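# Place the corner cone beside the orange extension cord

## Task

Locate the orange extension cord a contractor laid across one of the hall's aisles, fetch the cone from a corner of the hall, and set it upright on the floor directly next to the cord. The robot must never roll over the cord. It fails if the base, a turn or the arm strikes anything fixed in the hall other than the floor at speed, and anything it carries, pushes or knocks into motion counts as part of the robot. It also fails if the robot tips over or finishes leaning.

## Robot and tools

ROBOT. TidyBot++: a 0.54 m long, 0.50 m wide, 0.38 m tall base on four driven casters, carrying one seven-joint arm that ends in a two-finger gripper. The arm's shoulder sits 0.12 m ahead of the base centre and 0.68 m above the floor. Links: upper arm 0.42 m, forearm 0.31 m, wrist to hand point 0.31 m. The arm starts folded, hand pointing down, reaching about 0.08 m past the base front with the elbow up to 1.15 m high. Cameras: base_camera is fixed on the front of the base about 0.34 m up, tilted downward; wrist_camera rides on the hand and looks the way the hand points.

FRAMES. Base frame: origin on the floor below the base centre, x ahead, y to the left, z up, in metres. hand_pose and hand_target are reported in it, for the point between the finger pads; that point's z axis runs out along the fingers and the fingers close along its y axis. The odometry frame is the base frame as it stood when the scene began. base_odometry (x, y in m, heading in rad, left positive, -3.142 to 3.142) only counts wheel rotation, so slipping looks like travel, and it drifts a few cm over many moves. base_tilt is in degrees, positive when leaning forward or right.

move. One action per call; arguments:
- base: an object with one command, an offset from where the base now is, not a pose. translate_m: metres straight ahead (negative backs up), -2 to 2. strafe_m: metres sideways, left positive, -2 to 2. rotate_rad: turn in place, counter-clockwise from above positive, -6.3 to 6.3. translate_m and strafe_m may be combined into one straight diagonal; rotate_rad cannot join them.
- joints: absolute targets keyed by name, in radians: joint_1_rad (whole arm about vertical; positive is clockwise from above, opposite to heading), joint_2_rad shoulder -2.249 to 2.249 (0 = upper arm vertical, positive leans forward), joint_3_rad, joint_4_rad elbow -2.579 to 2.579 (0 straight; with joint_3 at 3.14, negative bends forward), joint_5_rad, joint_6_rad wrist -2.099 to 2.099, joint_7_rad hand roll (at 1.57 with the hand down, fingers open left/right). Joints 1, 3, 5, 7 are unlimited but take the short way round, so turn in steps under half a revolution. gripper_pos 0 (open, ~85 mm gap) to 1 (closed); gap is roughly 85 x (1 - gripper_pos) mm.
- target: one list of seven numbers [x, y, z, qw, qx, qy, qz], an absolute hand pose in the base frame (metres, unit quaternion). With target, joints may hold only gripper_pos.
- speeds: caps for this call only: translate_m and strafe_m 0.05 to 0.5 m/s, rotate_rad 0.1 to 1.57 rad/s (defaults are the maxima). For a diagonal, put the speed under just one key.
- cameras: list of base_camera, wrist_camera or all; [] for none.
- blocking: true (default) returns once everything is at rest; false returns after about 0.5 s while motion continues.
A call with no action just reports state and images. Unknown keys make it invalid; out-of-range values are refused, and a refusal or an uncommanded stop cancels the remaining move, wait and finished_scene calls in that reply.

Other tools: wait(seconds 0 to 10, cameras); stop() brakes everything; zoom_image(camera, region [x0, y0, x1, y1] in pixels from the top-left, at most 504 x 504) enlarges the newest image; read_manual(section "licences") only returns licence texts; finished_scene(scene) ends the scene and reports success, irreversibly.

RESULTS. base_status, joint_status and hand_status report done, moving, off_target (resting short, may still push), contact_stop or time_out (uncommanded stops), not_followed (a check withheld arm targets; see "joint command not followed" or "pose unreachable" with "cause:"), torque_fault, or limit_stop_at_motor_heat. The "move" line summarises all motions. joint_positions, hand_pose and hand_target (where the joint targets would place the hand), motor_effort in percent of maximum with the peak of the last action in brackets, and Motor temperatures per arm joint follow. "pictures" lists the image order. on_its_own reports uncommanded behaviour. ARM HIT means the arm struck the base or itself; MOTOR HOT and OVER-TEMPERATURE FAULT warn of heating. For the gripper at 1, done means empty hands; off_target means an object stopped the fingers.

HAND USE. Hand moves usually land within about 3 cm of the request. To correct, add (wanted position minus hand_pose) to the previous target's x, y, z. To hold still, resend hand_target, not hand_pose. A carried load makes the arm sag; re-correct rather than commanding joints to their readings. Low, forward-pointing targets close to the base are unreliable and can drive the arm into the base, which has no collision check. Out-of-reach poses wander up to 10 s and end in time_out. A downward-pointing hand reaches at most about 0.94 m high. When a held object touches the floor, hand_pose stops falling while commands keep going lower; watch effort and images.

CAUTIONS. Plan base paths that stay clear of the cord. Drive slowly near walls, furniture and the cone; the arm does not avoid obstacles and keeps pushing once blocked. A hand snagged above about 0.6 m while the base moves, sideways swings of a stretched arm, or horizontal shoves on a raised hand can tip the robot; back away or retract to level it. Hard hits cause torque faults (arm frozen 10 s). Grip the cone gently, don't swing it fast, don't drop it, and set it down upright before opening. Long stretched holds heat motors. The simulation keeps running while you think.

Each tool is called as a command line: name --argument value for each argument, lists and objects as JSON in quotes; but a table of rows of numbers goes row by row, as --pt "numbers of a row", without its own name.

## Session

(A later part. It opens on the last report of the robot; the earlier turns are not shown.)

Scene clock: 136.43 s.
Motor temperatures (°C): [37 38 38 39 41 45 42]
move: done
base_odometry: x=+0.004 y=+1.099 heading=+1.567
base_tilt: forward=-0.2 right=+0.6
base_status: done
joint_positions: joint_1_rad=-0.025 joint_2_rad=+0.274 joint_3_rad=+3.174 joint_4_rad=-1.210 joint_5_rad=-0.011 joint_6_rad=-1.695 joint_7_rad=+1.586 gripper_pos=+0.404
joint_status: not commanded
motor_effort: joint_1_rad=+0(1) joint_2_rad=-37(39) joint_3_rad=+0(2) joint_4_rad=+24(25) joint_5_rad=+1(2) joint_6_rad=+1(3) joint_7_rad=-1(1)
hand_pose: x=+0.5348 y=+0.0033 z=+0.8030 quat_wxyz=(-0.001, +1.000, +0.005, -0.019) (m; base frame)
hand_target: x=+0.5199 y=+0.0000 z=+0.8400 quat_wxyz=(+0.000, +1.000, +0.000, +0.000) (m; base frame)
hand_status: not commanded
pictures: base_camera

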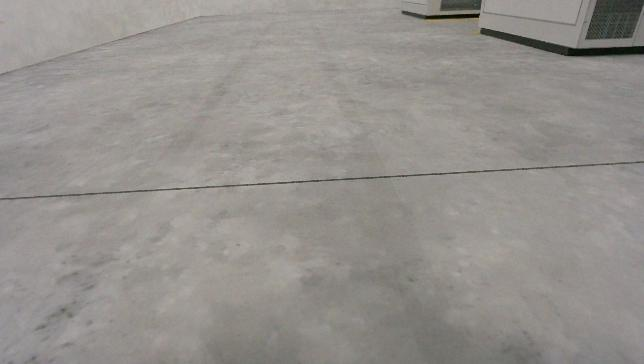

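move --base '{"translate_m": 1.4}' --cameras '[]'

move --base '{"rotate_rad": -1.55}' --speeds '{"rotate_rad": 0.8}' --cameras '["base_camera"]'

zoom_image --camera "base_camera" --region '[200, 0, 500, 100]'

Scene clock: 148.40 s.
Motor temperatures (°C): [37 38 37 39 41 45 42]
move: done
base_odometry: x=+0.006 y=+2.499 heading=+1.568
base_tilt: forward=-0.2 right=+0.6
base_status: done
joint_positions: joint_1_rad=-0.025 joint_2_rad=+0.274 joint_3_rad=+3.174 joint_4_rad=-1.208 joint_5_rad=-0.011 joint_6_rad=-1.698 joint_7_rad=+1.586 gripper_pos=+0.404
joint_status: not commanded
motor_effort: joint_1_rad=+1(2) joint_2_rad=-37(40) joint_3_rad=-1(2) joint_4_rad=+24(25) joint_5_rad=+1(1) joint_6_rad=+2(3) joint_7_rad=+0(1)
hand_pose: x=+0.5345 y=+0.0033 z=+0.8037 quat_wxyz=(-0.001, +1.000, +0.005, -0.019) (m; base frame)
hand_target: x=+0.5199 y=+0.0000 z=+0.8400 quat_wxyz=(+0.000, +1.000, +0.000, +0.000) (m; base frame)
hand_status: not commanded
pictures: none
No camera images: "cameras" was empty.

Scene clock: 151.30 s.
Motor temperatures (°C): [37 38 37 39 41 45 42]
move: done
base_odometry: x=+0.006 y=+2.499 heading=+0.019
base_tilt: forward=-0.2 right=+0.6
base_status: done
joint_positions: joint_1_rad=-0.015 joint_2_rad=+0.274 joint_3_rad=+3.175 joint_4_rad=-1.207 joint_5_rad=-0.011 joint_6_rad=-1.698 joint_7_rad=+1.586 gripper_pos=+0.404
joint_status: not commanded
motor_effort: joint_1_rad=+0(5) joint_2_rad=-37(38) joint_3_rad=+0(4) joint_4_rad=+23(24) joint_5_rad=+0(5) joint_6_rad=+1(2) joint_7_rad=+0(1)
hand_pose: x=+0.5346 y=-0.0012 z=+0.8036 quat_wxyz=(-0.001, +1.000, +0.000, -0.019) (m; base frame)
hand_target: x=+0.5199 y=+0.0000 z=+0.8400 quat_wxyz=(+0.000, +1.000, +0.000, +0.000) (m; base frame)
hand_status: not commanded
pictures: base_camera

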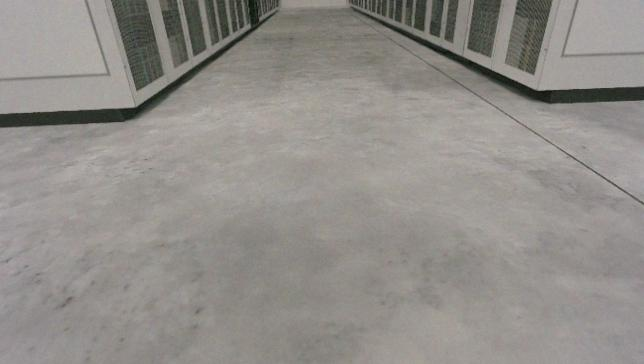

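Scaled by 1.680.

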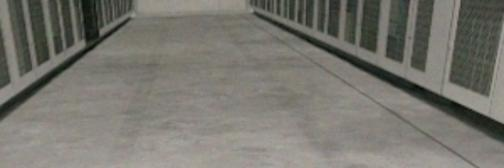

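move --base '{"strafe_m": 2.0}' --cameras '["base_camera"]'

move --base '{"strafe_m": 0.5}' --cameras '["base_camera"]'

zoom_image --camera "base_camera" --region '[200, 0, 500, 100]'

Scene clock: 168.03 s.
Motor temperatures (°C): [37 38 37 39 41 45 42]
move: done
base_odometry: x=-0.029 y=+4.499 heading=+0.018
base_tilt: forward=-0.2 right=+0.6
base_status: done
joint_positions: joint_1_rad=-0.021 joint_2_rad=+0.274 joint_3_rad=+3.175 joint_4_rad=-1.207 joint_5_rad=-0.011 joint_6_rad=-1.698 joint_7_rad=+1.586 gripper_pos=+0.404
joint_status: not commanded
motor_effort: joint_1_rad=+0(4) joint_2_rad=-37(38) joint_3_rad=-1(3) joint_4_rad=+23(24) joint_5_rad=+0(3) joint_6_rad=+0(1) joint_7_rad=+0(1)
hand_pose: x=+0.5346 y=+0.0010 z=+0.8036 quat_wxyz=(-0.001, +1.000, +0.002, -0.019) (m; base frame)
hand_target: x=+0.5199 y=+0.0000 z=+0.8400 quat_wxyz=(+0.000, +1.000, +0.000, +0.000) (m; base frame)
hand_status: not commanded
pictures: base_camera

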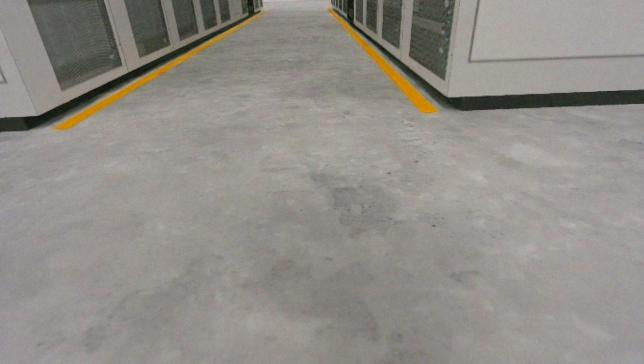

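Scene clock: 170.40 s.
Motor temperatures (°C): [37 38 37 39 41 44 42]
move: done
base_odometry: x=-0.037 y=+4.999 heading=+0.017
base_tilt: forward=-0.2 right=+0.6
base_status: done
joint_positions: joint_1_rad=-0.026 joint_2_rad=+0.274 joint_3_rad=+3.174 joint_4_rad=-1.207 joint_5_rad=-0.011 joint_6_rad=-1.698 joint_7_rad=+1.586 gripper_pos=+0.404
joint_status: not commanded
motor_effort: joint_1_rad=+0(4) joint_2_rad=-37(38) joint_3_rad=+0(3) joint_4_rad=+23(24) joint_5_rad=+1(5) joint_6_rad=+0(1) joint_7_rad=+0(1)
hand_pose: x=+0.5346 y=+0.0036 z=+0.8036 quat_wxyz=(-0.001, +1.000, +0.006, -0.019) (m; base frame)
hand_target: x=+0.5199 y=+0.0000 z=+0.8400 quat_wxyz=(+0.000, +1.000, +0.000, +0.000) (m; base frame)
hand_status: not commanded
pictures: base_camera

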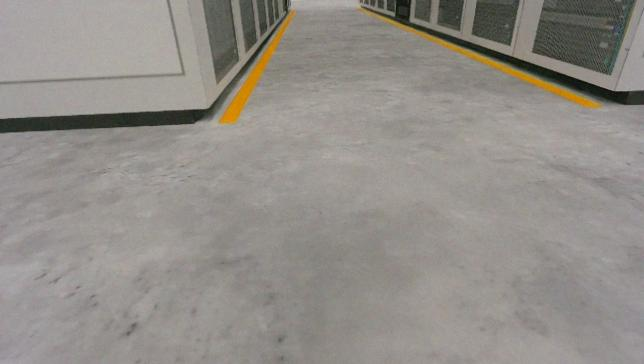

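Scaled by 1.680.

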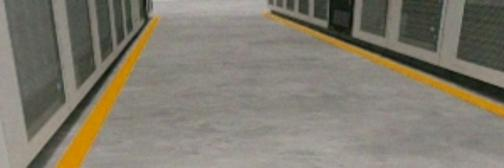

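move --base '{"rotate_rad": 1.2}' --speeds '{"rotate_rad": 0.8}' --cameras '["base_camera"]'

Scene clock: 180.53 s.
Motor temperatures (°C): [37 38 37 39 41 44 42]
move: done
base_odometry: x=-0.037 y=+4.999 heading=+1.216
base_tilt: forward=-0.2 right=+0.6
base_status: done
joint_positions: joint_1_rad=-0.026 joint_2_rad=+0.274 joint_3_rad=+3.173 joint_4_rad=-1.207 joint_5_rad=-0.011 joint_6_rad=-1.698 joint_7_rad=+1.586 gripper_pos=+0.404
joint_status: not commanded
motor_effort: joint_1_rad=+1(4) joint_2_rad=-37(39) joint_3_rad=-1(4) joint_4_rad=+23(24) joint_5_rad=+0(5) joint_6_rad=-1(2) joint_7_rad=+0(1)
hand_pose: x=+0.5346 y=+0.0039 z=+0.8036 quat_wxyz=(-0.001, +1.000, +0.006, -0.019) (m; base frame)
hand_target: x=+0.5199 y=+0.0000 z=+0.8400 quat_wxyz=(+0.000, +1.000, +0.000, +0.000) (m; base frame)
hand_status: not commanded
pictures: base_camera

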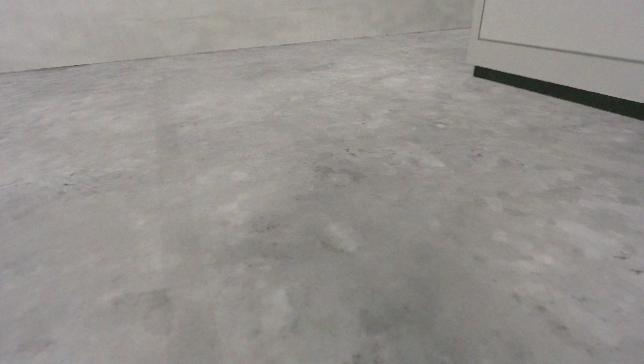

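move --base '{"rotate_rad": -1.216}' --speeds '{"rotate_rad": 0.8}' --cameras '[]'

move --base '{"strafe_m": 1.9}' --cameras '["base_camera"]'

zoom_image --camera "base_camera" --region '[200, 0, 500, 100]'

Scene clock: 188.73 s.
Motor temperatures (°C): [37 38 37 39 41 44 42]
move: done
base_odometry: x=-0.037 y=+4.999 heading=+0.001
base_tilt: forward=-0.2 right=+0.6
base_status: done
joint_positions: joint_1_rad=-0.015 joint_2_rad=+0.274 joint_3_rad=+3.176 joint_4_rad=-1.207 joint_5_rad=-0.011 joint_6_rad=-1.698 joint_7_rad=+1.586 gripper_pos=+0.404
joint_status: not commanded
motor_effort: joint_1_rad=-1(5) joint_2_rad=-37(39) joint_3_rad=+0(4) joint_4_rad=+23(24) joint_5_rad=+1(5) joint_6_rad=+0(1) joint_7_rad=-1(1)
hand_pose: x=+0.5346 y=-0.0017 z=+0.8036 quat_wxyz=(-0.001, +1.000, -0.001, -0.019) (m; base frame)
hand_target: x=+0.5199 y=+0.0000 z=+0.8400 quat_wxyz=(+0.000, +1.000, +0.000, +0.000) (m; base frame)
hand_status: not commanded
pictures: none
No camera images: "cameras" was empty.

Scene clock: 193.90 s.
Motor temperatures (°C): [37 38 37 39 41 44 42]
move: done
base_odometry: x=-0.036 y=+6.900 heading=+0.000
base_tilt: forward=-0.2 right=+0.6
base_status: done
joint_positions: joint_1_rad=-0.021 joint_2_rad=+0.274 joint_3_rad=+3.176 joint_4_rad=-1.207 joint_5_rad=-0.011 joint_6_rad=-1.698 joint_7_rad=+1.586 gripper_pos=+0.404
joint_status: not commanded
motor_effort: joint_1_rad=+0(3) joint_2_rad=-37(38) joint_3_rad=-1(3) joint_4_rad=+23(24) joint_5_rad=+1(3) joint_6_rad=+0(1) joint_7_rad=+0(1)
hand_pose: x=+0.5346 y=+0.0007 z=+0.8036 quat_wxyz=(-0.001, +1.000, +0.002, -0.019) (m; base frame)
hand_target: x=+0.5199 y=+0.0000 z=+0.8400 quat_wxyz=(+0.000, +1.000, +0.000, +0.000) (m; base frame)
hand_status: not commanded
pictures: base_camera

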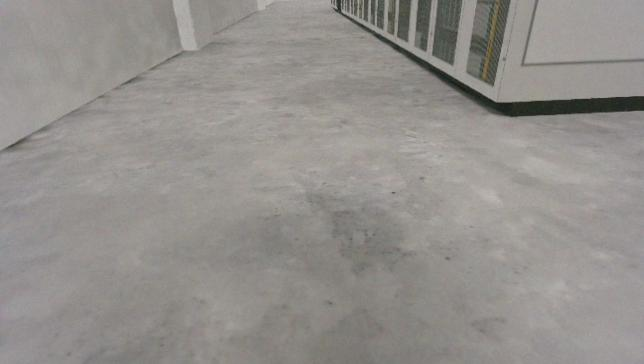

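Scaled by 1.680.

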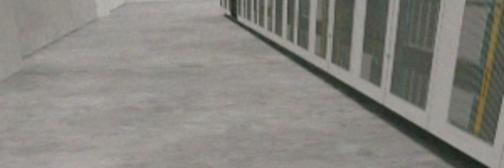

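move --base '{"translate_m": 2.0, "strafe_m": 0.1}' --speeds '{"translate_m": 0.5}' --cameras '["base_camera"]'

zoom_image --camera "base_camera" --region '[200, 0, 500, 100]'

Scene clock: 213.33 s.
Motor temperatures (°C): [37 38 37 39 41 44 42]
move: done
base_odometry: x=+1.965 y=+7.002 heading=+0.001
base_tilt: forward=-0.2 right=+0.6
base_status: done
joint_positions: joint_1_rad=-0.021 joint_2_rad=+0.275 joint_3_rad=+3.176 joint_4_rad=-1.204 joint_5_rad=-0.011 joint_6_rad=-1.704 joint_7_rad=+1.586 gripper_pos=+0.404
joint_status: not commanded
motor_effort: joint_1_rad=+1(2) joint_2_rad=-37(40) joint_3_rad=-1(2) joint_4_rad=+22(25) joint_5_rad=+0(1) joint_6_rad=-1(3) joint_7_rad=-1(1)
hand_pose: x=+0.5336 y=+0.0007 z=+0.8046 quat_wxyz=(-0.001, +1.000, +0.002, -0.021) (m; base frame)
hand_target: x=+0.5199 y=+0.0000 z=+0.8400 quat_wxyz=(+0.000, +1.000, +0.000, +0.000) (m; base frame)
hand_status: not commanded
pictures: base_camera

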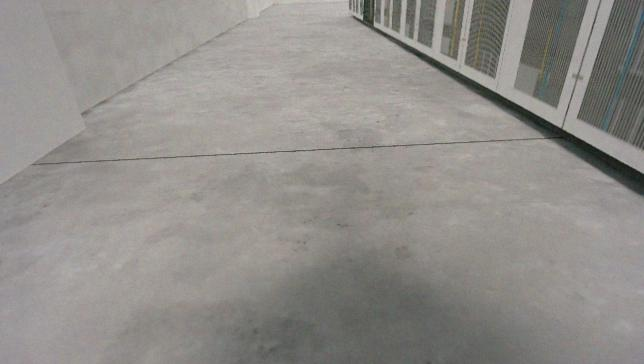

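Scaled by 1.680.

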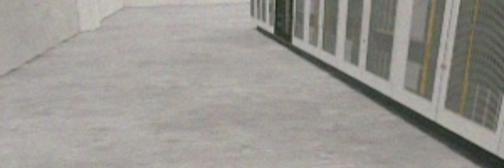

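move --base '{"translate_m": 2.0}' --cameras '["base_camera"]'

zoom_image --camera "base_camera" --region '[200, 0, 500, 100]'

Scene clock: 228.27 s.
Motor temperatures (°C): [36 38 37 39 41 44 42]
move: done
base_odometry: x=+3.965 y=+7.004 heading=+0.001
base_tilt: forward=-0.2 right=+0.6
base_status: done
joint_positions: joint_1_rad=-0.021 joint_2_rad=+0.274 joint_3_rad=+3.176 joint_4_rad=-1.204 joint_5_rad=-0.011 joint_6_rad=-1.711 joint_7_rad=+1.586 gripper_pos=+0.404
joint_status: not commanded
motor_effort: joint_1_rad=+0(2) joint_2_rad=-37(40) joint_3_rad=-1(2) joint_4_rad=+22(25) joint_5_rad=+0(1) joint_6_rad=-2(4) joint_7_rad=+0(1)
hand_pose: x=+0.5316 y=+0.0007 z=+0.8050 quat_wxyz=(-0.001, +1.000, +0.002, -0.024) (m; base frame)
hand_target: x=+0.5199 y=+0.0000 z=+0.8400 quat_wxyz=(+0.000, +1.000, +0.000, +0.000) (m; base frame)
hand_status: not commanded
pictures: base_camera

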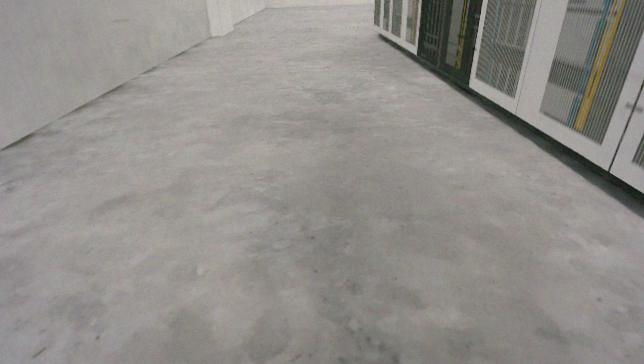

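Scaled by 1.680.

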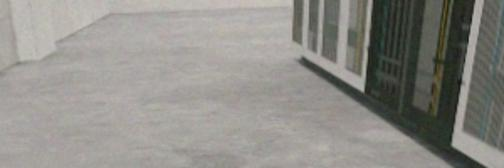

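move --base '{"translate_m": 2.0}' --cameras '[]'

move --base '{"translate_m": 1.9}' --cameras '["base_camera"]'

move --base '{"rotate_rad": -1.57}' --speeds '{"rotate_rad": 0.8}' --cameras '["base_camera"]'

Scene clock: 245.17 s.
Motor temperatures (°C): [36 38 37 39 41 44 42]
move: done
base_odometry: x=+5.965 y=+7.008 heading=+0.001
base_tilt: forward=-0.2 right=+0.6
base_status: done
joint_positions: joint_1_rad=-0.021 joint_2_rad=+0.274 joint_3_rad=+3.176 joint_4_rad=-1.203 joint_5_rad=-0.011 joint_6_rad=-1.711 joint_7_rad=+1.586 gripper_pos=+0.404
joint_status: not commanded
motor_effort: joint_1_rad=+0(3) joint_2_rad=-37(40) joint_3_rad=-1(2) joint_4_rad=+24(24) joint_5_rad=+0(1) joint_6_rad=+2(3) joint_7_rad=+0(1)
hand_pose: x=+0.5316 y=+0.0007 z=+0.8053 quat_wxyz=(-0.001, +1.000, +0.002, -0.023) (m; base frame)
hand_target: x=+0.5199 y=+0.0000 z=+0.8400 quat_wxyz=(+0.000, +1.000, +0.000, +0.000) (m; base frame)
hand_status: not commanded
pictures: none
No camera images: "cameras" was empty.

Scene clock: 250.30 s.
Motor temperatures (°C): [36 38 37 39 41 44 42]
move: done
base_odometry: x=+7.865 y=+7.012 heading=+0.002
base_tilt: forward=-0.2 right=+0.6
base_status: done
joint_positions: joint_1_rad=-0.021 joint_2_rad=+0.274 joint_3_rad=+3.176 joint_4_rad=-1.202 joint_5_rad=-0.011 joint_6_rad=-1.713 joint_7_rad=+1.586 gripper_pos=+0.404
joint_status: not commanded
motor_effort: joint_1_rad=+1(2) joint_2_rad=-37(40) joint_3_rad=-1(1) joint_4_rad=+23(25) joint_5_rad=+0(1) joint_6_rad=+0(4) joint_7_rad=+0(1)
hand_pose: x=+0.5316 y=+0.0007 z=+0.8058 quat_wxyz=(-0.001, +1.000, +0.002, -0.023) (m; base frame)
hand_target: x=+0.5199 y=+0.0000 z=+0.8400 quat_wxyz=(+0.000, +1.000, +0.000, +0.000) (m; base frame)
hand_status: not commanded
pictures: base_camera

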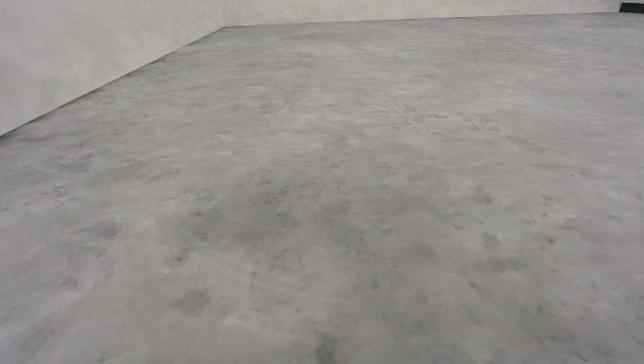

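Scene clock: 253.23 s.
Motor temperatures (°C): [36 38 37 39 41 44 42]
move: done
base_odometry: x=+7.865 y=+7.012 heading=-1.567
base_tilt: forward=-0.2 right=+0.6
base_status: done
joint_positions: joint_1_rad=-0.014 joint_2_rad=+0.274 joint_3_rad=+3.177 joint_4_rad=-1.202 joint_5_rad=-0.011 joint_6_rad=-1.713 joint_7_rad=+1.586 gripper_pos=+0.405
joint_status: not commanded
motor_effort: joint_1_rad=+0(5) joint_2_rad=-37(38) joint_3_rad=-1(4) joint_4_rad=+22(25) joint_5_rad=+1(5) joint_6_rad=+0(4) joint_7_rad=+0(1)
hand_pose: x=+0.5314 y=-0.0023 z=+0.8057 quat_wxyz=(-0.001, +1.000, -0.002, -0.024) (m; base frame)
hand_target: x=+0.5199 y=+0.0000 z=+0.8400 quat_wxyz=(+0.000, +1.000, +0.000, +0.000) (m; base frame)
hand_status: not commanded
pictures: base_camera

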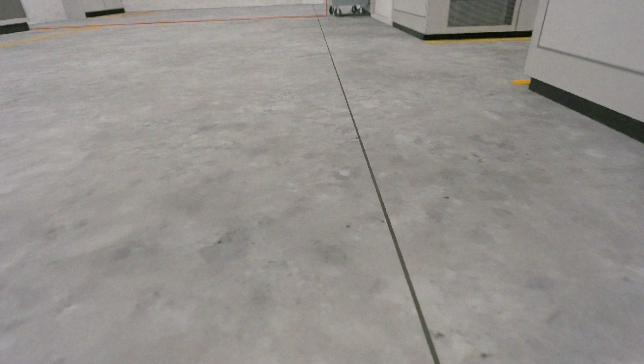

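zoom_image --camera "base_camera" --region '[0, 0, 400, 100]'

Scaled by 1.260.

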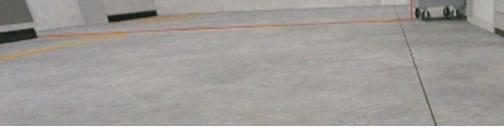

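move --base '{"translate_m": 2.0}' --cameras '["base_camera"]'

zoom_image --camera "base_camera" --region '[0, 0, 400, 100]'

Scene clock: 270.80 s.
Motor temperatures (°C): [36 38 37 39 41 44 41]
move: done
base_odometry: x=+7.869 y=+5.012 heading=-1.568
base_tilt: forward=-0.2 right=+0.6
base_status: done
joint_positions: joint_1_rad=-0.014 joint_2_rad=+0.274 joint_3_rad=+3.177 joint_4_rad=-1.202 joint_5_rad=-0.011 joint_6_rad=-1.713 joint_7_rad=+1.586 gripper_pos=+0.405
joint_status: not commanded
motor_effort: joint_1_rad=+0(2) joint_2_rad=-38(39) joint_3_rad=-1(2) joint_4_rad=+24(25) joint_5_rad=+0(2) joint_6_rad=+1(3) joint_7_rad=+0(1)
hand_pose: x=+0.5315 y=-0.0023 z=+0.8058 quat_wxyz=(-0.001, +1.000, -0.002, -0.023) (m; base frame)
hand_target: x=+0.5199 y=+0.0000 z=+0.8400 quat_wxyz=(+0.000, +1.000, +0.000, +0.000) (m; base frame)
hand_status: not commanded
pictures: base_camera

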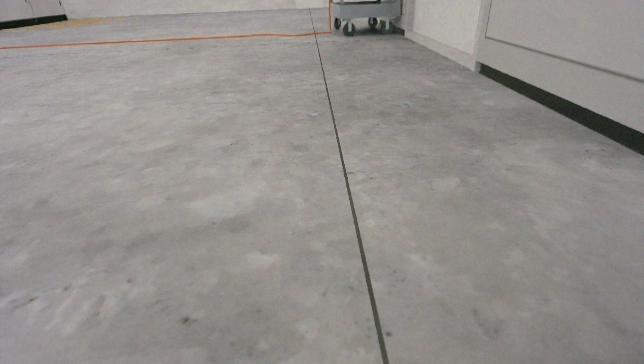

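Scaled by 1.260.

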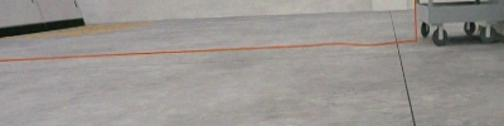

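move --base '{"translate_m": 1.9}' --cameras '["base_camera", "wrist_camera"]'

Scene clock: 283.17 s.
Motor temperatures (°C): [36 38 37 38 41 44 41]
move: done
base_odometry: x=+7.871 y=+3.112 heading=-1.569
base_tilt: forward=-0.2 right=+0.6
base_status: done
joint_positions: joint_1_rad=-0.014 joint_2_rad=+0.275 joint_3_rad=+3.177 joint_4_rad=-1.201 joint_5_rad=-0.011 joint_6_rad=-1.716 joint_7_rad=+1.586 gripper_pos=+0.405
joint_status: not commanded
motor_effort: joint_1_rad=+1(3) joint_2_rad=-36(39) joint_3_rad=-1(2) joint_4_rad=+23(25) joint_5_rad=+0(1) joint_6_rad=-1(4) joint_7_rad=+0(1)
hand_pose: x=+0.5311 y=-0.0022 z=+0.8057 quat_wxyz=(-0.001, +1.000, -0.002, -0.025) (m; base frame)
hand_target: x=+0.5199 y=+0.0000 z=+0.8400 quat_wxyz=(+0.000, +1.000, +0.000, +0.000) (m; base frame)
hand_status: not commanded
pictures: base_camera, wrist_camera
camera_calibration:
wrist_camera: T_world_to_cam=[[-0.0330552, -0.998515, -0.0432918, 0.0601428], [-0.999453, 0.0329996, 0.00199655, 0.589037], [-0.000564975, 0.0433342, -0.99906, 0.93729], [0, 0, 0, 1]] pos_world=[0.591232, -0.0000011241, 0.937837]

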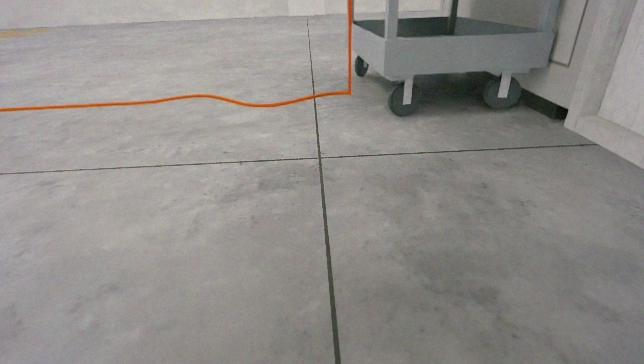

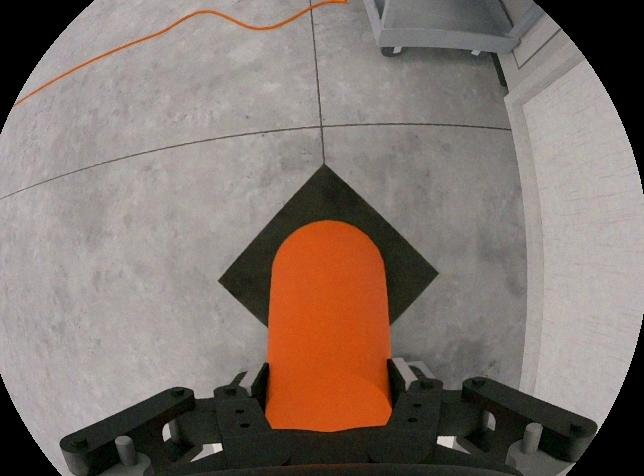

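move --base '{"translate_m": 0.55, "strafe_m": 0.6}' --speeds '{"translate_m": 0.35}' --cameras '[]'

move --joints '{"joint_7_rad": 2.371}'

Scene clock: 296.03 s.
Motor temperatures (°C): [36 38 37 38 41 44 41]
move: done
base_odometry: x=+8.471 y=+2.562 heading=-1.570
base_tilt: forward=-0.2 right=+0.6
base_status: done
joint_positions: joint_1_rad=-0.020 joint_2_rad=+0.274 joint_3_rad=+3.177 joint_4_rad=-1.201 joint_5_rad=-0.011 joint_6_rad=-1.716 joint_7_rad=+1.586 gripper_pos=+0.405
joint_status: not commanded
motor_effort: joint_1_rad=+0(3) joint_2_rad=-37(39) joint_3_rad=-1(3) joint_4_rad=+24(24) joint_5_rad=+0(3) joint_6_rad=+2(2) joint_7_rad=+0(1)
hand_pose: x=+0.5309 y=+0.0003 z=+0.8059 quat_wxyz=(-0.001, +1.000, +0.002, -0.024) (m; base frame)
hand_target: x=+0.5199 y=+0.0000 z=+0.8400 quat_wxyz=(+0.000, +1.000, +0.000, +0.000) (m; base frame)
hand_status: not commanded
pictures: none
No camera images: "cameras" was empty.

Scene clock: 297.50 s.
Motor temperatures (°C): [36 38 37 38 41 44 41]
move: done
base_odometry: x=+8.471 y=+2.562 heading=-1.570
base_tilt: forward=-0.2 right=+0.6
base_status: not commanded
joint_positions: joint_1_rad=-0.020 joint_2_rad=+0.274 joint_3_rad=+3.177 joint_4_rad=-1.201 joint_5_rad=-0.011 joint_6_rad=-1.716 joint_7_rad=+2.339 gripper_pos=+0.405
joint_status: all done
motor_effort: joint_1_rad=+0(1) joint_2_rad=-37(38) joint_3_rad=-2(2) joint_4_rad=+23(24) joint_5_rad=-1(1) joint_6_rad=+0(2) joint_7_rad=+0(1)
hand_pose: x=+0.5309 y=+0.0003 z=+0.8059 quat_wxyz=(-0.010, +0.929, +0.369, -0.022) (m; base frame)
hand_target: x=+0.5199 y=+0.0000 z=+0.8400 quat_wxyz=(+0.000, +0.923, +0.385, +0.000) (m; base frame)
hand_status: not commanded
pictures: base_camera, wrist_camera
camera_calibration:
wrist_camera: T_world_to_cam=[[0.661866, -0.745701, -0.0765682, -0.279554], [-0.748464, -0.663062, -0.0122345, 0.467246], [-0.0416462, 0.0654061, -0.996989, 0.957534], [0, 0, 0, 1]] pos_world=[0.574622, 0.0387205, 0.938963]

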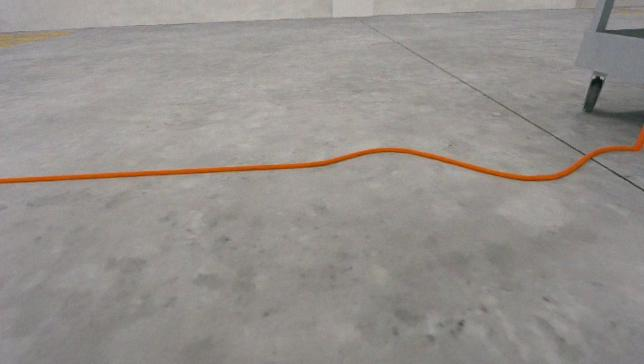

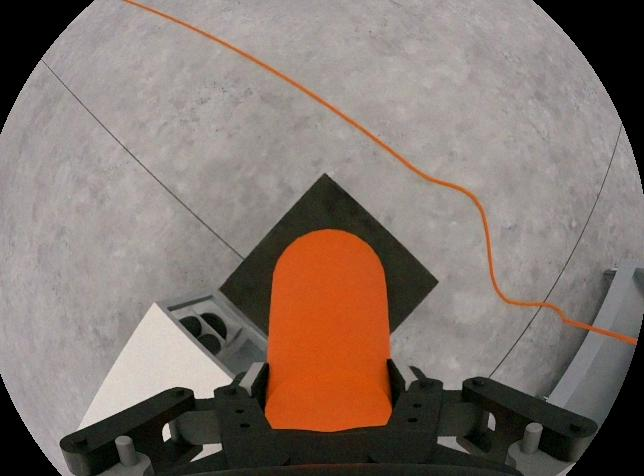

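move --base '{"translate_m": 0.15}' --speeds '{"translate_m": 0.2}' --target '[0.58, 0.0, 0.65, 0, 0.923, 0.385, 0]' --cameras '[]'

move --target '[0.60, 0.0, 0.52, 0, 0.923, 0.385, 0]'

Scene clock: 307.97 s.
Motor temperatures (°C): [36 38 37 38 41 44 41]
move: off_target
base_odometry: x=+8.472 y=+2.412 heading=-1.569
base_tilt: forward=-0.2 right=+0.6
base_status: done
joint_positions: joint_1_rad=+0.073 joint_2_rad=+0.465 joint_3_rad=+3.041 joint_4_rad=-1.529 joint_5_rad=-0.004 joint_6_rad=-1.274 joint_7_rad=+2.339 gripper_pos=+0.405
joint_status: not commanded
motor_effort: joint_1_rad=+1(3) joint_2_rad=-41(46) joint_3_rad=-2(3) joint_4_rad=+19(24) joint_5_rad=-1(3) joint_6_rad=-3(6) joint_7_rad=-1(1)
hand_pose: x=+0.5540 y=+0.0124 z=+0.6217 quat_wxyz=(-0.045, +0.922, +0.382, -0.049) (m; base frame)
hand_target: x=+0.5800 y=+0.0000 z=+0.6500 quat_wxyz=(+0.000, +0.923, +0.385, +0.000) (m; base frame)
hand_status: off_target (0.040 m and 7.6 deg from the pose sent, 0.163 m and 3.4 deg at the start)
pictures: none
No camera images: "cameras" was empty.

Scene clock: 309.70 s.
Motor temperatures (°C): [36 38 37 38 41 44 41]
move: off_target
base_odometry: x=+8.472 y=+2.412 heading=-1.569
base_tilt: forward=-0.1 right=+0.6
base_status: not commanded
joint_positions: joint_1_rad=+0.095 joint_2_rad=+0.666 joint_3_rad=+3.003 joint_4_rad=-1.662 joint_5_rad=+0.057 joint_6_rad=-0.948 joint_7_rad=+2.294 gripper_pos=+0.405
joint_status: not commanded
motor_effort: joint_1_rad=+0(2) joint_2_rad=-45(49) joint_3_rad=-4(5) joint_4_rad=+15(19) joint_5_rad=-1(2) joint_6_rad=-3(5) joint_7_rad=+0(1)
hand_pose: x=+0.5656 y=+0.0095 z=+0.4913 quat_wxyz=(-0.041, +0.923, +0.379, -0.053) (m; base frame)
hand_target: x=+0.6000 y=+0.0000 z=+0.5200 quat_wxyz=(+0.000, +0.923, +0.385, +0.000) (m; base frame)
hand_status: off_target (0.046 m and 7.7 deg from the pose sent, 0.112 m and 7.6 deg at the start)
pictures: base_camera, wrist_camera
camera_calibration:
wrist_camera: T_world_to_cam=[[0.668573, -0.72697, -0.156605, -0.284343], [-0.733493, -0.679337, 0.0221214, 0.470253], [-0.122469, 0.100079, -0.987414, 0.685397], [0, 0, 0, 1]] pos_world=[0.618971, 0.0441575, 0.621838]

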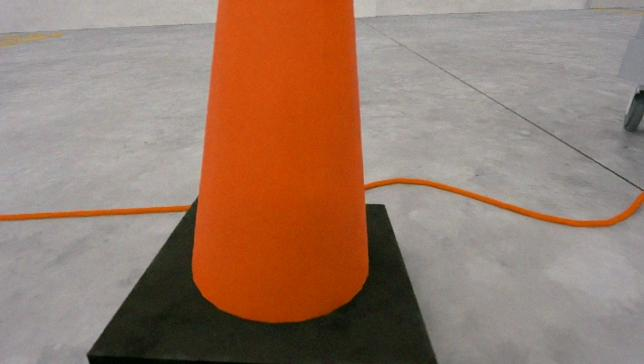

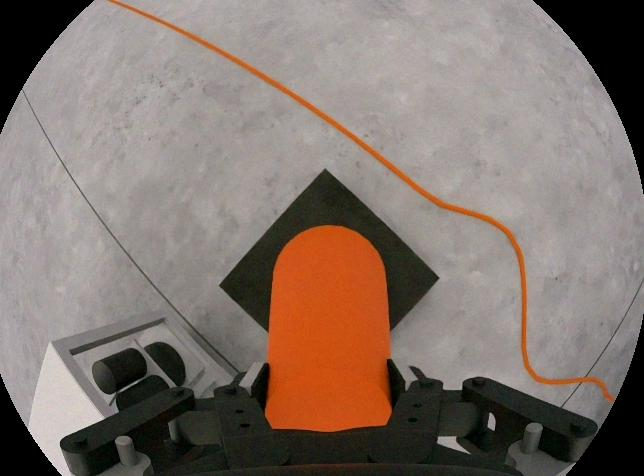

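move --target '[0.625, -0.012, 0.50, 0.041, 0.923, 0.385, 0.053]'

Scene clock: 322.03 s.
Motor temperatures (°C): [36 38 37 38 41 44 41]
move: off_target
base_odometry: x=+8.472 y=+2.412 heading=-1.569
base_tilt: forward=-0.2 right=+0.6
base_status: not commanded
joint_positions: joint_1_rad=+0.099 joint_2_rad=+0.671 joint_3_rad=+3.001 joint_4_rad=-1.745 joint_5_rad=+0.134 joint_6_rad=-0.761 joint_7_rad=+2.235 gripper_pos=+0.405
joint_status: not commanded
motor_effort: joint_1_rad=+0(1) joint_2_rad=-46(46) joint_3_rad=-3(5) joint_4_rad=+16(16) joint_5_rad=+1(2) joint_6_rad=+1(3) joint_7_rad=+0(1)
hand_pose: x=+0.5794 y=-0.0038 z=+0.4680 quat_wxyz=(-0.002, +0.926, +0.378, -0.013) (m; base frame)
hand_target: x=+0.6250 y=-0.0120 z=+0.5000 quat_wxyz=(+0.041, +0.921, +0.384, +0.053) (m; base frame)
hand_status: off_target (0.056 m and 9.1 deg from the pose sent, 0.064 m and 15.4 deg at the start)
pictures: base_camera, wrist_camera
camera_calibration:
wrist_camera: T_world_to_cam=[[0.677294, -0.733592, -0.0558128, -0.359186], [-0.735446, -0.677138, -0.0245487, 0.494853], [-0.0197843, 0.057674, -0.998139, 0.610778], [0, 0, 0, 1]] pos_world=[0.619296, 0.0363622, 0.601742]

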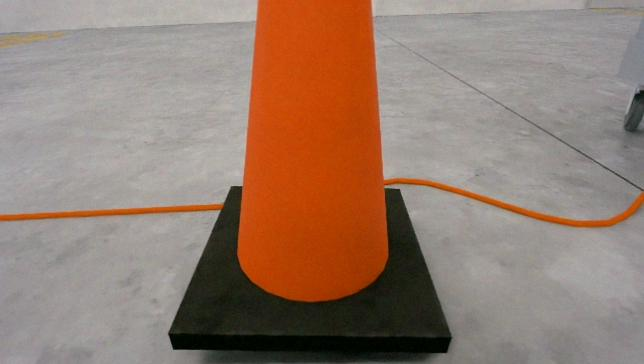

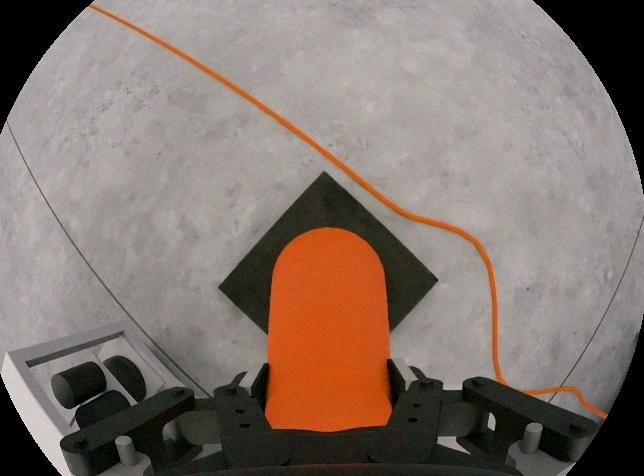

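move --target '[0.622, -0.012, 0.476, 0.041, 0.923, 0.385, 0.053]'

move --target '[0.622, -0.012, 0.460, 0.041, 0.923, 0.385, 0.053]'

Scene clock: 332.23 s.
Motor temperatures (°C): [36 39 37 38 41 44 41]
move: off_target
base_odometry: x=+8.472 y=+2.412 heading=-1.569
base_tilt: forward=-0.2 right=+0.6
base_status: not commanded
joint_positions: joint_1_rad=+0.099 joint_2_rad=+0.708 joint_3_rad=+3.001 joint_4_rad=-1.774 joint_5_rad=+0.159 joint_6_rad=-0.692 joint_7_rad=+2.207 gripper_pos=+0.405
joint_status: not commanded
motor_effort: joint_1_rad=+0(1) joint_2_rad=-45(47) joint_3_rad=-4(5) joint_4_rad=+14(15) joint_5_rad=+0(2) joint_6_rad=+1(2) joint_7_rad=-1(1)
hand_pose: x=+0.5769 y=-0.0050 z=+0.4448 quat_wxyz=(+0.001, +0.927, +0.375, -0.012) (m; base frame)
hand_target: x=+0.6220 y=-0.0120 z=+0.4760 quat_wxyz=(+0.041, +0.921, +0.384, +0.053) (m; base frame)
hand_status: off_target (0.055 m and 8.8 deg from the pose sent, 0.044 m and 9.1 deg at the start)
pictures: base_camera, wrist_camera
camera_calibration:
wrist_camera: T_world_to_cam=[[0.673249, -0.73776, -0.0494572, -0.36016], [-0.739265, -0.672957, -0.0248192, 0.493941], [-0.014972, 0.0532714, -0.998468, 0.584964], [0, 0, 0, 1]] pos_world=[0.616389, 0.0355274, 0.578515]

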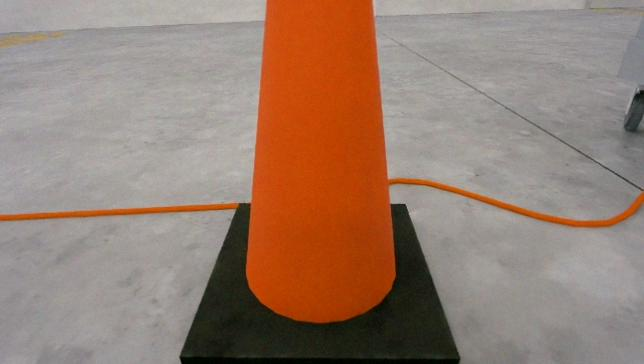

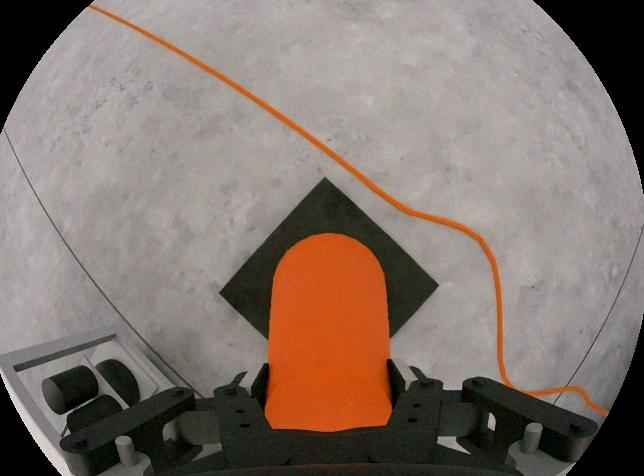

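Scene clock: 332.87 s.
Motor temperatures (°C): [36 39 37 38 41 44 41]
move: off_target
base_odometry: x=+8.472 y=+2.412 heading=-1.569
base_tilt: forward=-0.2 right=+0.7
base_status: not commanded
joint_positions: joint_1_rad=+0.099 joint_2_rad=+0.716 joint_3_rad=+2.996 joint_4_rad=-1.778 joint_5_rad=+0.163 joint_6_rad=-0.662 joint_7_rad=+2.184 gripper_pos=+0.405
joint_status: not commanded
motor_effort: joint_1_rad=+1(3) joint_2_rad=-41(46) joint_3_rad=-2(5) joint_4_rad=+12(14) joint_5_rad=+2(4) joint_6_rad=+2(3) joint_7_rad=+0(1)
hand_pose: x=+0.5820 y=-0.0017 z=+0.4405 quat_wxyz=(+0.002, +0.930, +0.368, -0.002) (m; base frame)
hand_target: x=+0.6220 y=-0.0120 z=+0.4600 quat_wxyz=(+0.041, +0.921, +0.384, +0.053) (m; base frame)
hand_status: off_target (0.046 m and 8.1 deg from the pose sent, 0.048 m and 8.8 deg at the start)
pictures: base_camera, wrist_camera
camera_calibration:
wrist_camera: T_world_to_cam=[[0.662921, -0.747551, -0.0412855, -0.359032], [-0.748679, -0.661609, -0.0418708, 0.512867], [0.00398572, 0.0586666, -0.99827, 0.569533], [0, 0, 0, 1]] pos_world=[0.619712, 0.0375103, 0.575199]

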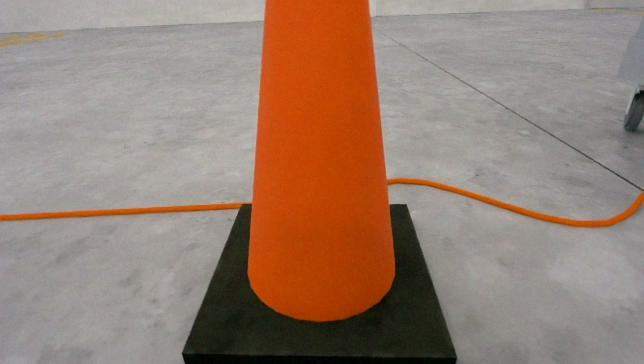

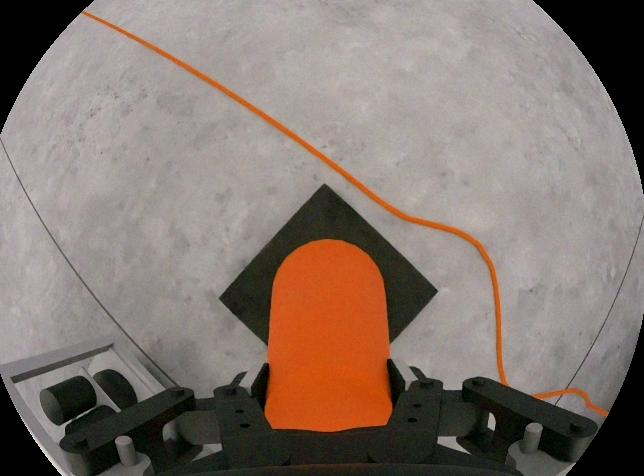

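move --target '[0.622, -0.012, 0.452, 0.041, 0.923, 0.385, 0.053]' --cameras '[]'

move --joints '{"gripper_pos": 0.3}' --cameras '["base_camera"]'

move --joints '{"gripper_pos": 0.0}'

Scene clock: 341.90 s.
Motor temperatures (°C): [36 39 37 38 41 44 41]
move: off_target
base_odometry: x=+8.472 y=+2.412 heading=-1.569
base_tilt: forward=-0.2 right=+0.6
base_status: not commanded
joint_positions: joint_1_rad=+0.099 joint_2_rad=+0.719 joint_3_rad=+2.994 joint_4_rad=-1.779 joint_5_rad=+0.164 joint_6_rad=-0.649 joint_7_rad=+2.174 gripper_pos=+0.405
joint_status: not commanded
motor_effort: joint_1_rad=+2(3) joint_2_rad=-40(42) joint_3_rad=-1(2) joint_4_rad=+12(13) joint_5_rad=+4(4) joint_6_rad=+2(3) joint_7_rad=+0(1)
hand_pose: x=+0.5849 y=-0.0001 z=+0.4391 quat_wxyz=(+0.002, +0.931, +0.364, +0.003) (m; base frame)
hand_target: x=+0.6220 y=-0.0120 z=+0.4520 quat_wxyz=(+0.041, +0.921, +0.384, +0.053) (m; base frame)
hand_status: off_target (0.041 m and 7.7 deg from the pose sent, 0.043 m and 8.1 deg at the start)
pictures: none
No camera images: "cameras" was empty.

Scene clock: 342.97 s.
Motor temperatures (°C): [36 39 37 38 41 44 41]
move: done
base_odometry: x=+8.472 y=+2.412 heading=-1.569
base_tilt: forward=-0.2 right=+0.6
base_status: not commanded
joint_positions: joint_1_rad=+0.099 joint_2_rad=+0.718 joint_3_rad=+2.990 joint_4_rad=-1.783 joint_5_rad=+0.171 joint_6_rad=-0.642 joint_7_rad=+2.174 gripper_pos=+0.300
joint_status: all done
motor_effort: joint_1_rad=+3(4) joint_2_rad=-37(43) joint_3_rad=+0(3) joint_4_rad=+12(13) joint_5_rad=+2(4) joint_6_rad=+2(3) joint_7_rad=+0(1)
hand_pose: x=+0.5855 y=+0.0009 z=+0.4391 quat_wxyz=(+0.003, +0.930, +0.368, +0.005) (m; base frame)
hand_target: x=+0.6220 y=-0.0120 z=+0.4520 quat_wxyz=(+0.041, +0.921, +0.384, +0.053) (m; base frame)
hand_status: not commanded
pictures: base_camera

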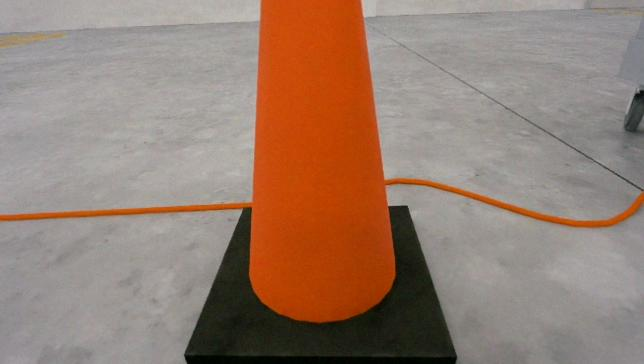

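Scene clock: 343.67 s.
Motor temperatures (°C): [36 39 37 38 41 44 41]
move: done
base_odometry: x=+8.472 y=+2.412 heading=-1.569
base_tilt: forward=-0.2 right=+0.6
base_status: not commanded
joint_positions: joint_1_rad=+0.101 joint_2_rad=+0.713 joint_3_rad=+2.990 joint_4_rad=-1.783 joint_5_rad=+0.182 joint_6_rad=-0.638 joint_7_rad=+2.174 gripper_pos=+0.000
joint_status: all done
motor_effort: joint_1_rad=+0(2) joint_2_rad=-36(37) joint_3_rad=-4(4) joint_4_rad=+10(11) joint_5_rad=+1(2) joint_6_rad=+1(2) joint_7_rad=-1(1)
hand_pose: x=+0.5882 y=-0.0018 z=+0.4414 quat_wxyz=(+0.008, +0.928, +0.372, +0.008) (m; base frame)
hand_target: x=+0.6220 y=-0.0120 z=+0.4520 quat_wxyz=(+0.041, +0.921, +0.384, +0.053) (m; base frame)
hand_status: not commanded
pictures: base_camera, wrist_camera
camera_calibration:
wrist_camera: T_world_to_cam=[[0.669845, -0.74219, -0.0215045, -0.375909], [-0.74197, -0.66799, -0.0571852, 0.52027], [0.0280775, 0.0542609, -0.998132, 0.556125], [0, 0, 0, 1]] pos_world=[0.622211, 0.0383636, 0.576755]

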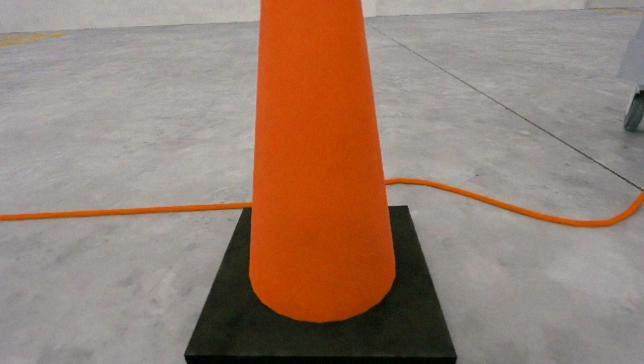

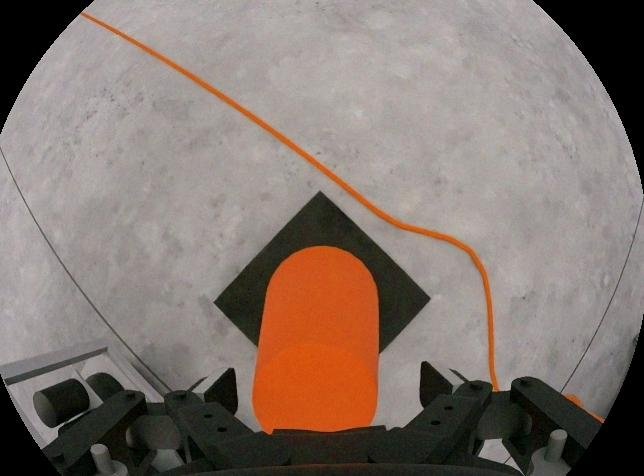

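Raise straight up.

move --target '[0.622, -0.012, 0.53, 0.041, 0.923, 0.385, 0.053]' --cameras '[]'

move --target '[0.60, 0, 0.65, 0.0, 0.923, 0.385, 0.0]'

move --base '{"translate_m": -0.4}'

Scene clock: 349.20 s.
Motor temperatures (°C): [36 39 37 38 41 44 41]
move: off_target
base_odometry: x=+8.472 y=+2.412 heading=-1.569
base_tilt: forward=-0.2 right=+0.6
base_status: not commanded
joint_positions: joint_1_rad=+0.101 joint_2_rad=+0.565 joint_3_rad=+2.990 joint_4_rad=-1.716 joint_5_rad=+0.182 joint_6_rad=-0.685 joint_7_rad=+2.196 gripper_pos=+0.000
joint_status: not commanded
motor_effort: joint_1_rad=+0(1) joint_2_rad=-34(38) joint_3_rad=-2(3) joint_4_rad=+14(14) joint_5_rad=+1(1) joint_6_rad=+3(3) joint_7_rad=+0(1)
hand_pose: x=+0.6385 y=-0.0077 z=+0.5292 quat_wxyz=(+0.050, +0.922, +0.377, +0.081) (m; base frame)
hand_target: x=+0.6220 y=-0.0120 z=+0.5300 quat_wxyz=(+0.041, +0.921, +0.384, +0.053) (m; base frame)
hand_status: off_target (0.017 m and 3.5 deg from the pose sent, 0.095 m and 6.6 deg at the start)
pictures: none
No camera images: "cameras" was empty.

Scene clock: 350.93 s.
Motor temperatures (°C): [36 39 37 38 41 44 41]
move: off_target
base_odometry: x=+8.472 y=+2.412 heading=-1.569
base_tilt: forward=-0.2 right=+0.6
base_status: not commanded
joint_positions: joint_1_rad=+0.100 joint_2_rad=+0.460 joint_3_rad=+2.994 joint_4_rad=-1.455 joint_5_rad=+0.135 joint_6_rad=-1.162 joint_7_rad=+2.278 gripper_pos=+0.000
joint_status: not commanded
motor_effort: joint_1_rad=+1(1) joint_2_rad=-34(38) joint_3_rad=-2(3) joint_4_rad=+16(17) joint_5_rad=+1(1) joint_6_rad=+1(3) joint_7_rad=-1(1)
hand_pose: x=+0.6221 y=-0.0182 z=+0.6451 quat_wxyz=(+0.040, +0.923, +0.383, +0.023) (m; base frame)
hand_target: x=+0.6000 y=+0.0000 z=+0.6500 quat_wxyz=(+0.000, +0.923, +0.385, +0.000) (m; base frame)
hand_status: off_target (0.029 m and 5.3 deg from the pose sent, 0.127 m and 10.9 deg at the start)
pictures: base_camera, wrist_camera
camera_calibration:
wrist_camera: T_world_to_cam=[[0.687108, -0.724928, 0.0485991, -0.462133], [-0.722312, -0.688784, -0.0619837, 0.536627], [0.078408, 0.00748579, -0.996893, 0.72642], [0, 0, 0, 1]] pos_world=[0.64819, 0.0291691, 0.779885]

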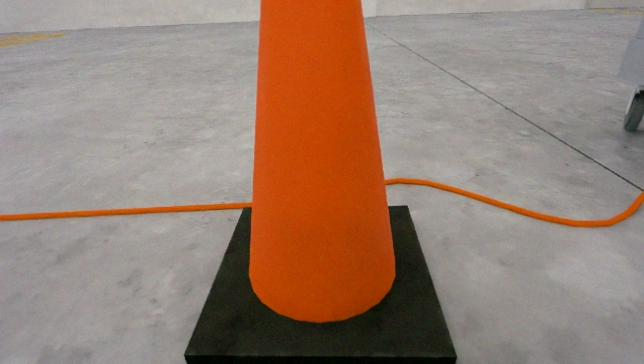

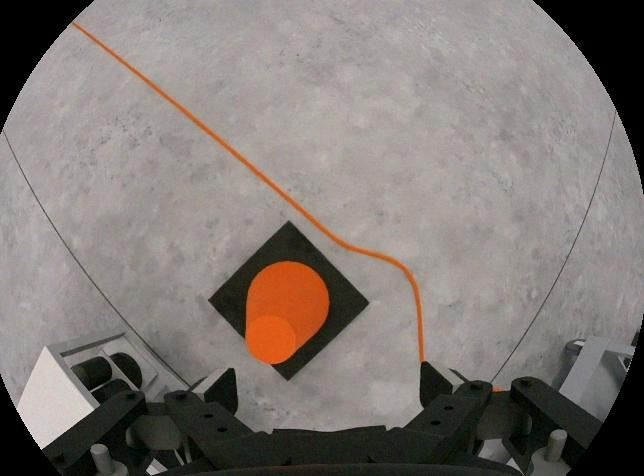

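Scene clock: 353.20 s.
Motor temperatures (°C): [36 39 37 38 41 44 41]
move: done
base_odometry: x=+8.471 y=+2.812 heading=-1.569
base_tilt: forward=-0.2 right=+0.6
base_status: done
joint_positions: joint_1_rad=+0.094 joint_2_rad=+0.458 joint_3_rad=+2.998 joint_4_rad=-1.451 joint_5_rad=+0.131 joint_6_rad=-1.173 joint_7_rad=+2.278 gripper_pos=+0.000
joint_status: not commanded
motor_effort: joint_1_rad=+1(4) joint_2_rad=-33(36) joint_3_rad=-1(5) joint_4_rad=+16(17) joint_5_rad=+1(2) joint_6_rad=+1(2) joint_7_rad=+0(1)
hand_pose: x=+0.6205 y=-0.0167 z=+0.6470 quat_wxyz=(+0.039, +0.923, +0.383, +0.021) (m; base frame)
hand_target: x=+0.6000 y=+0.0000 z=+0.6500 quat_wxyz=(+0.000, +0.923, +0.385, +0.000) (m; base frame)
hand_status: not commanded
pictures: base_camera, wrist_camera
camera_calibration:
wrist_camera: T_world_to_cam=[[0.687751, -0.724549, 0.0450169, -0.458033], [-0.722201, -0.689177, -0.0588255, 0.53449], [0.0736466, 0.00794602, -0.997253, 0.731625], [0, 0, 0, 1]] pos_world=[0.64714, 0.0306768, 0.781676]

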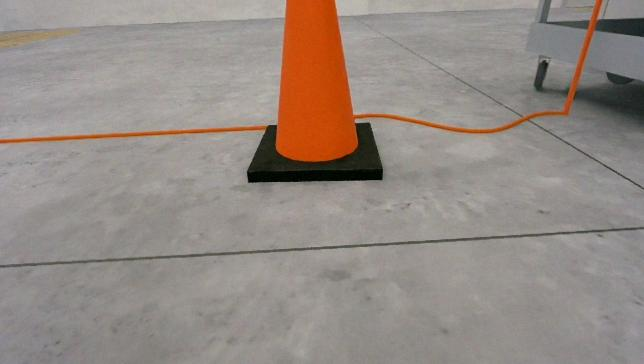

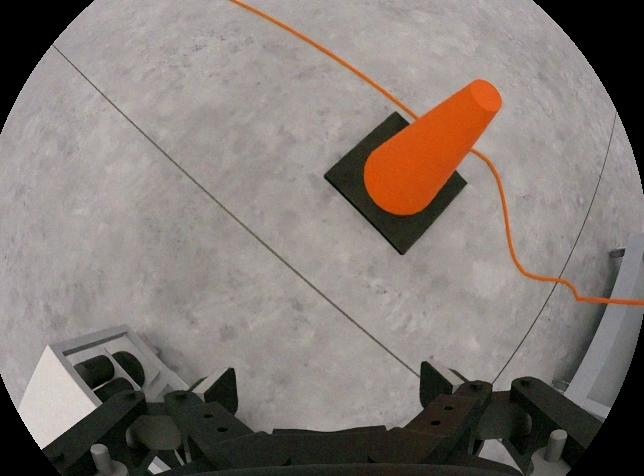

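finished_scene --scene 1

The scene is finished: the task was done.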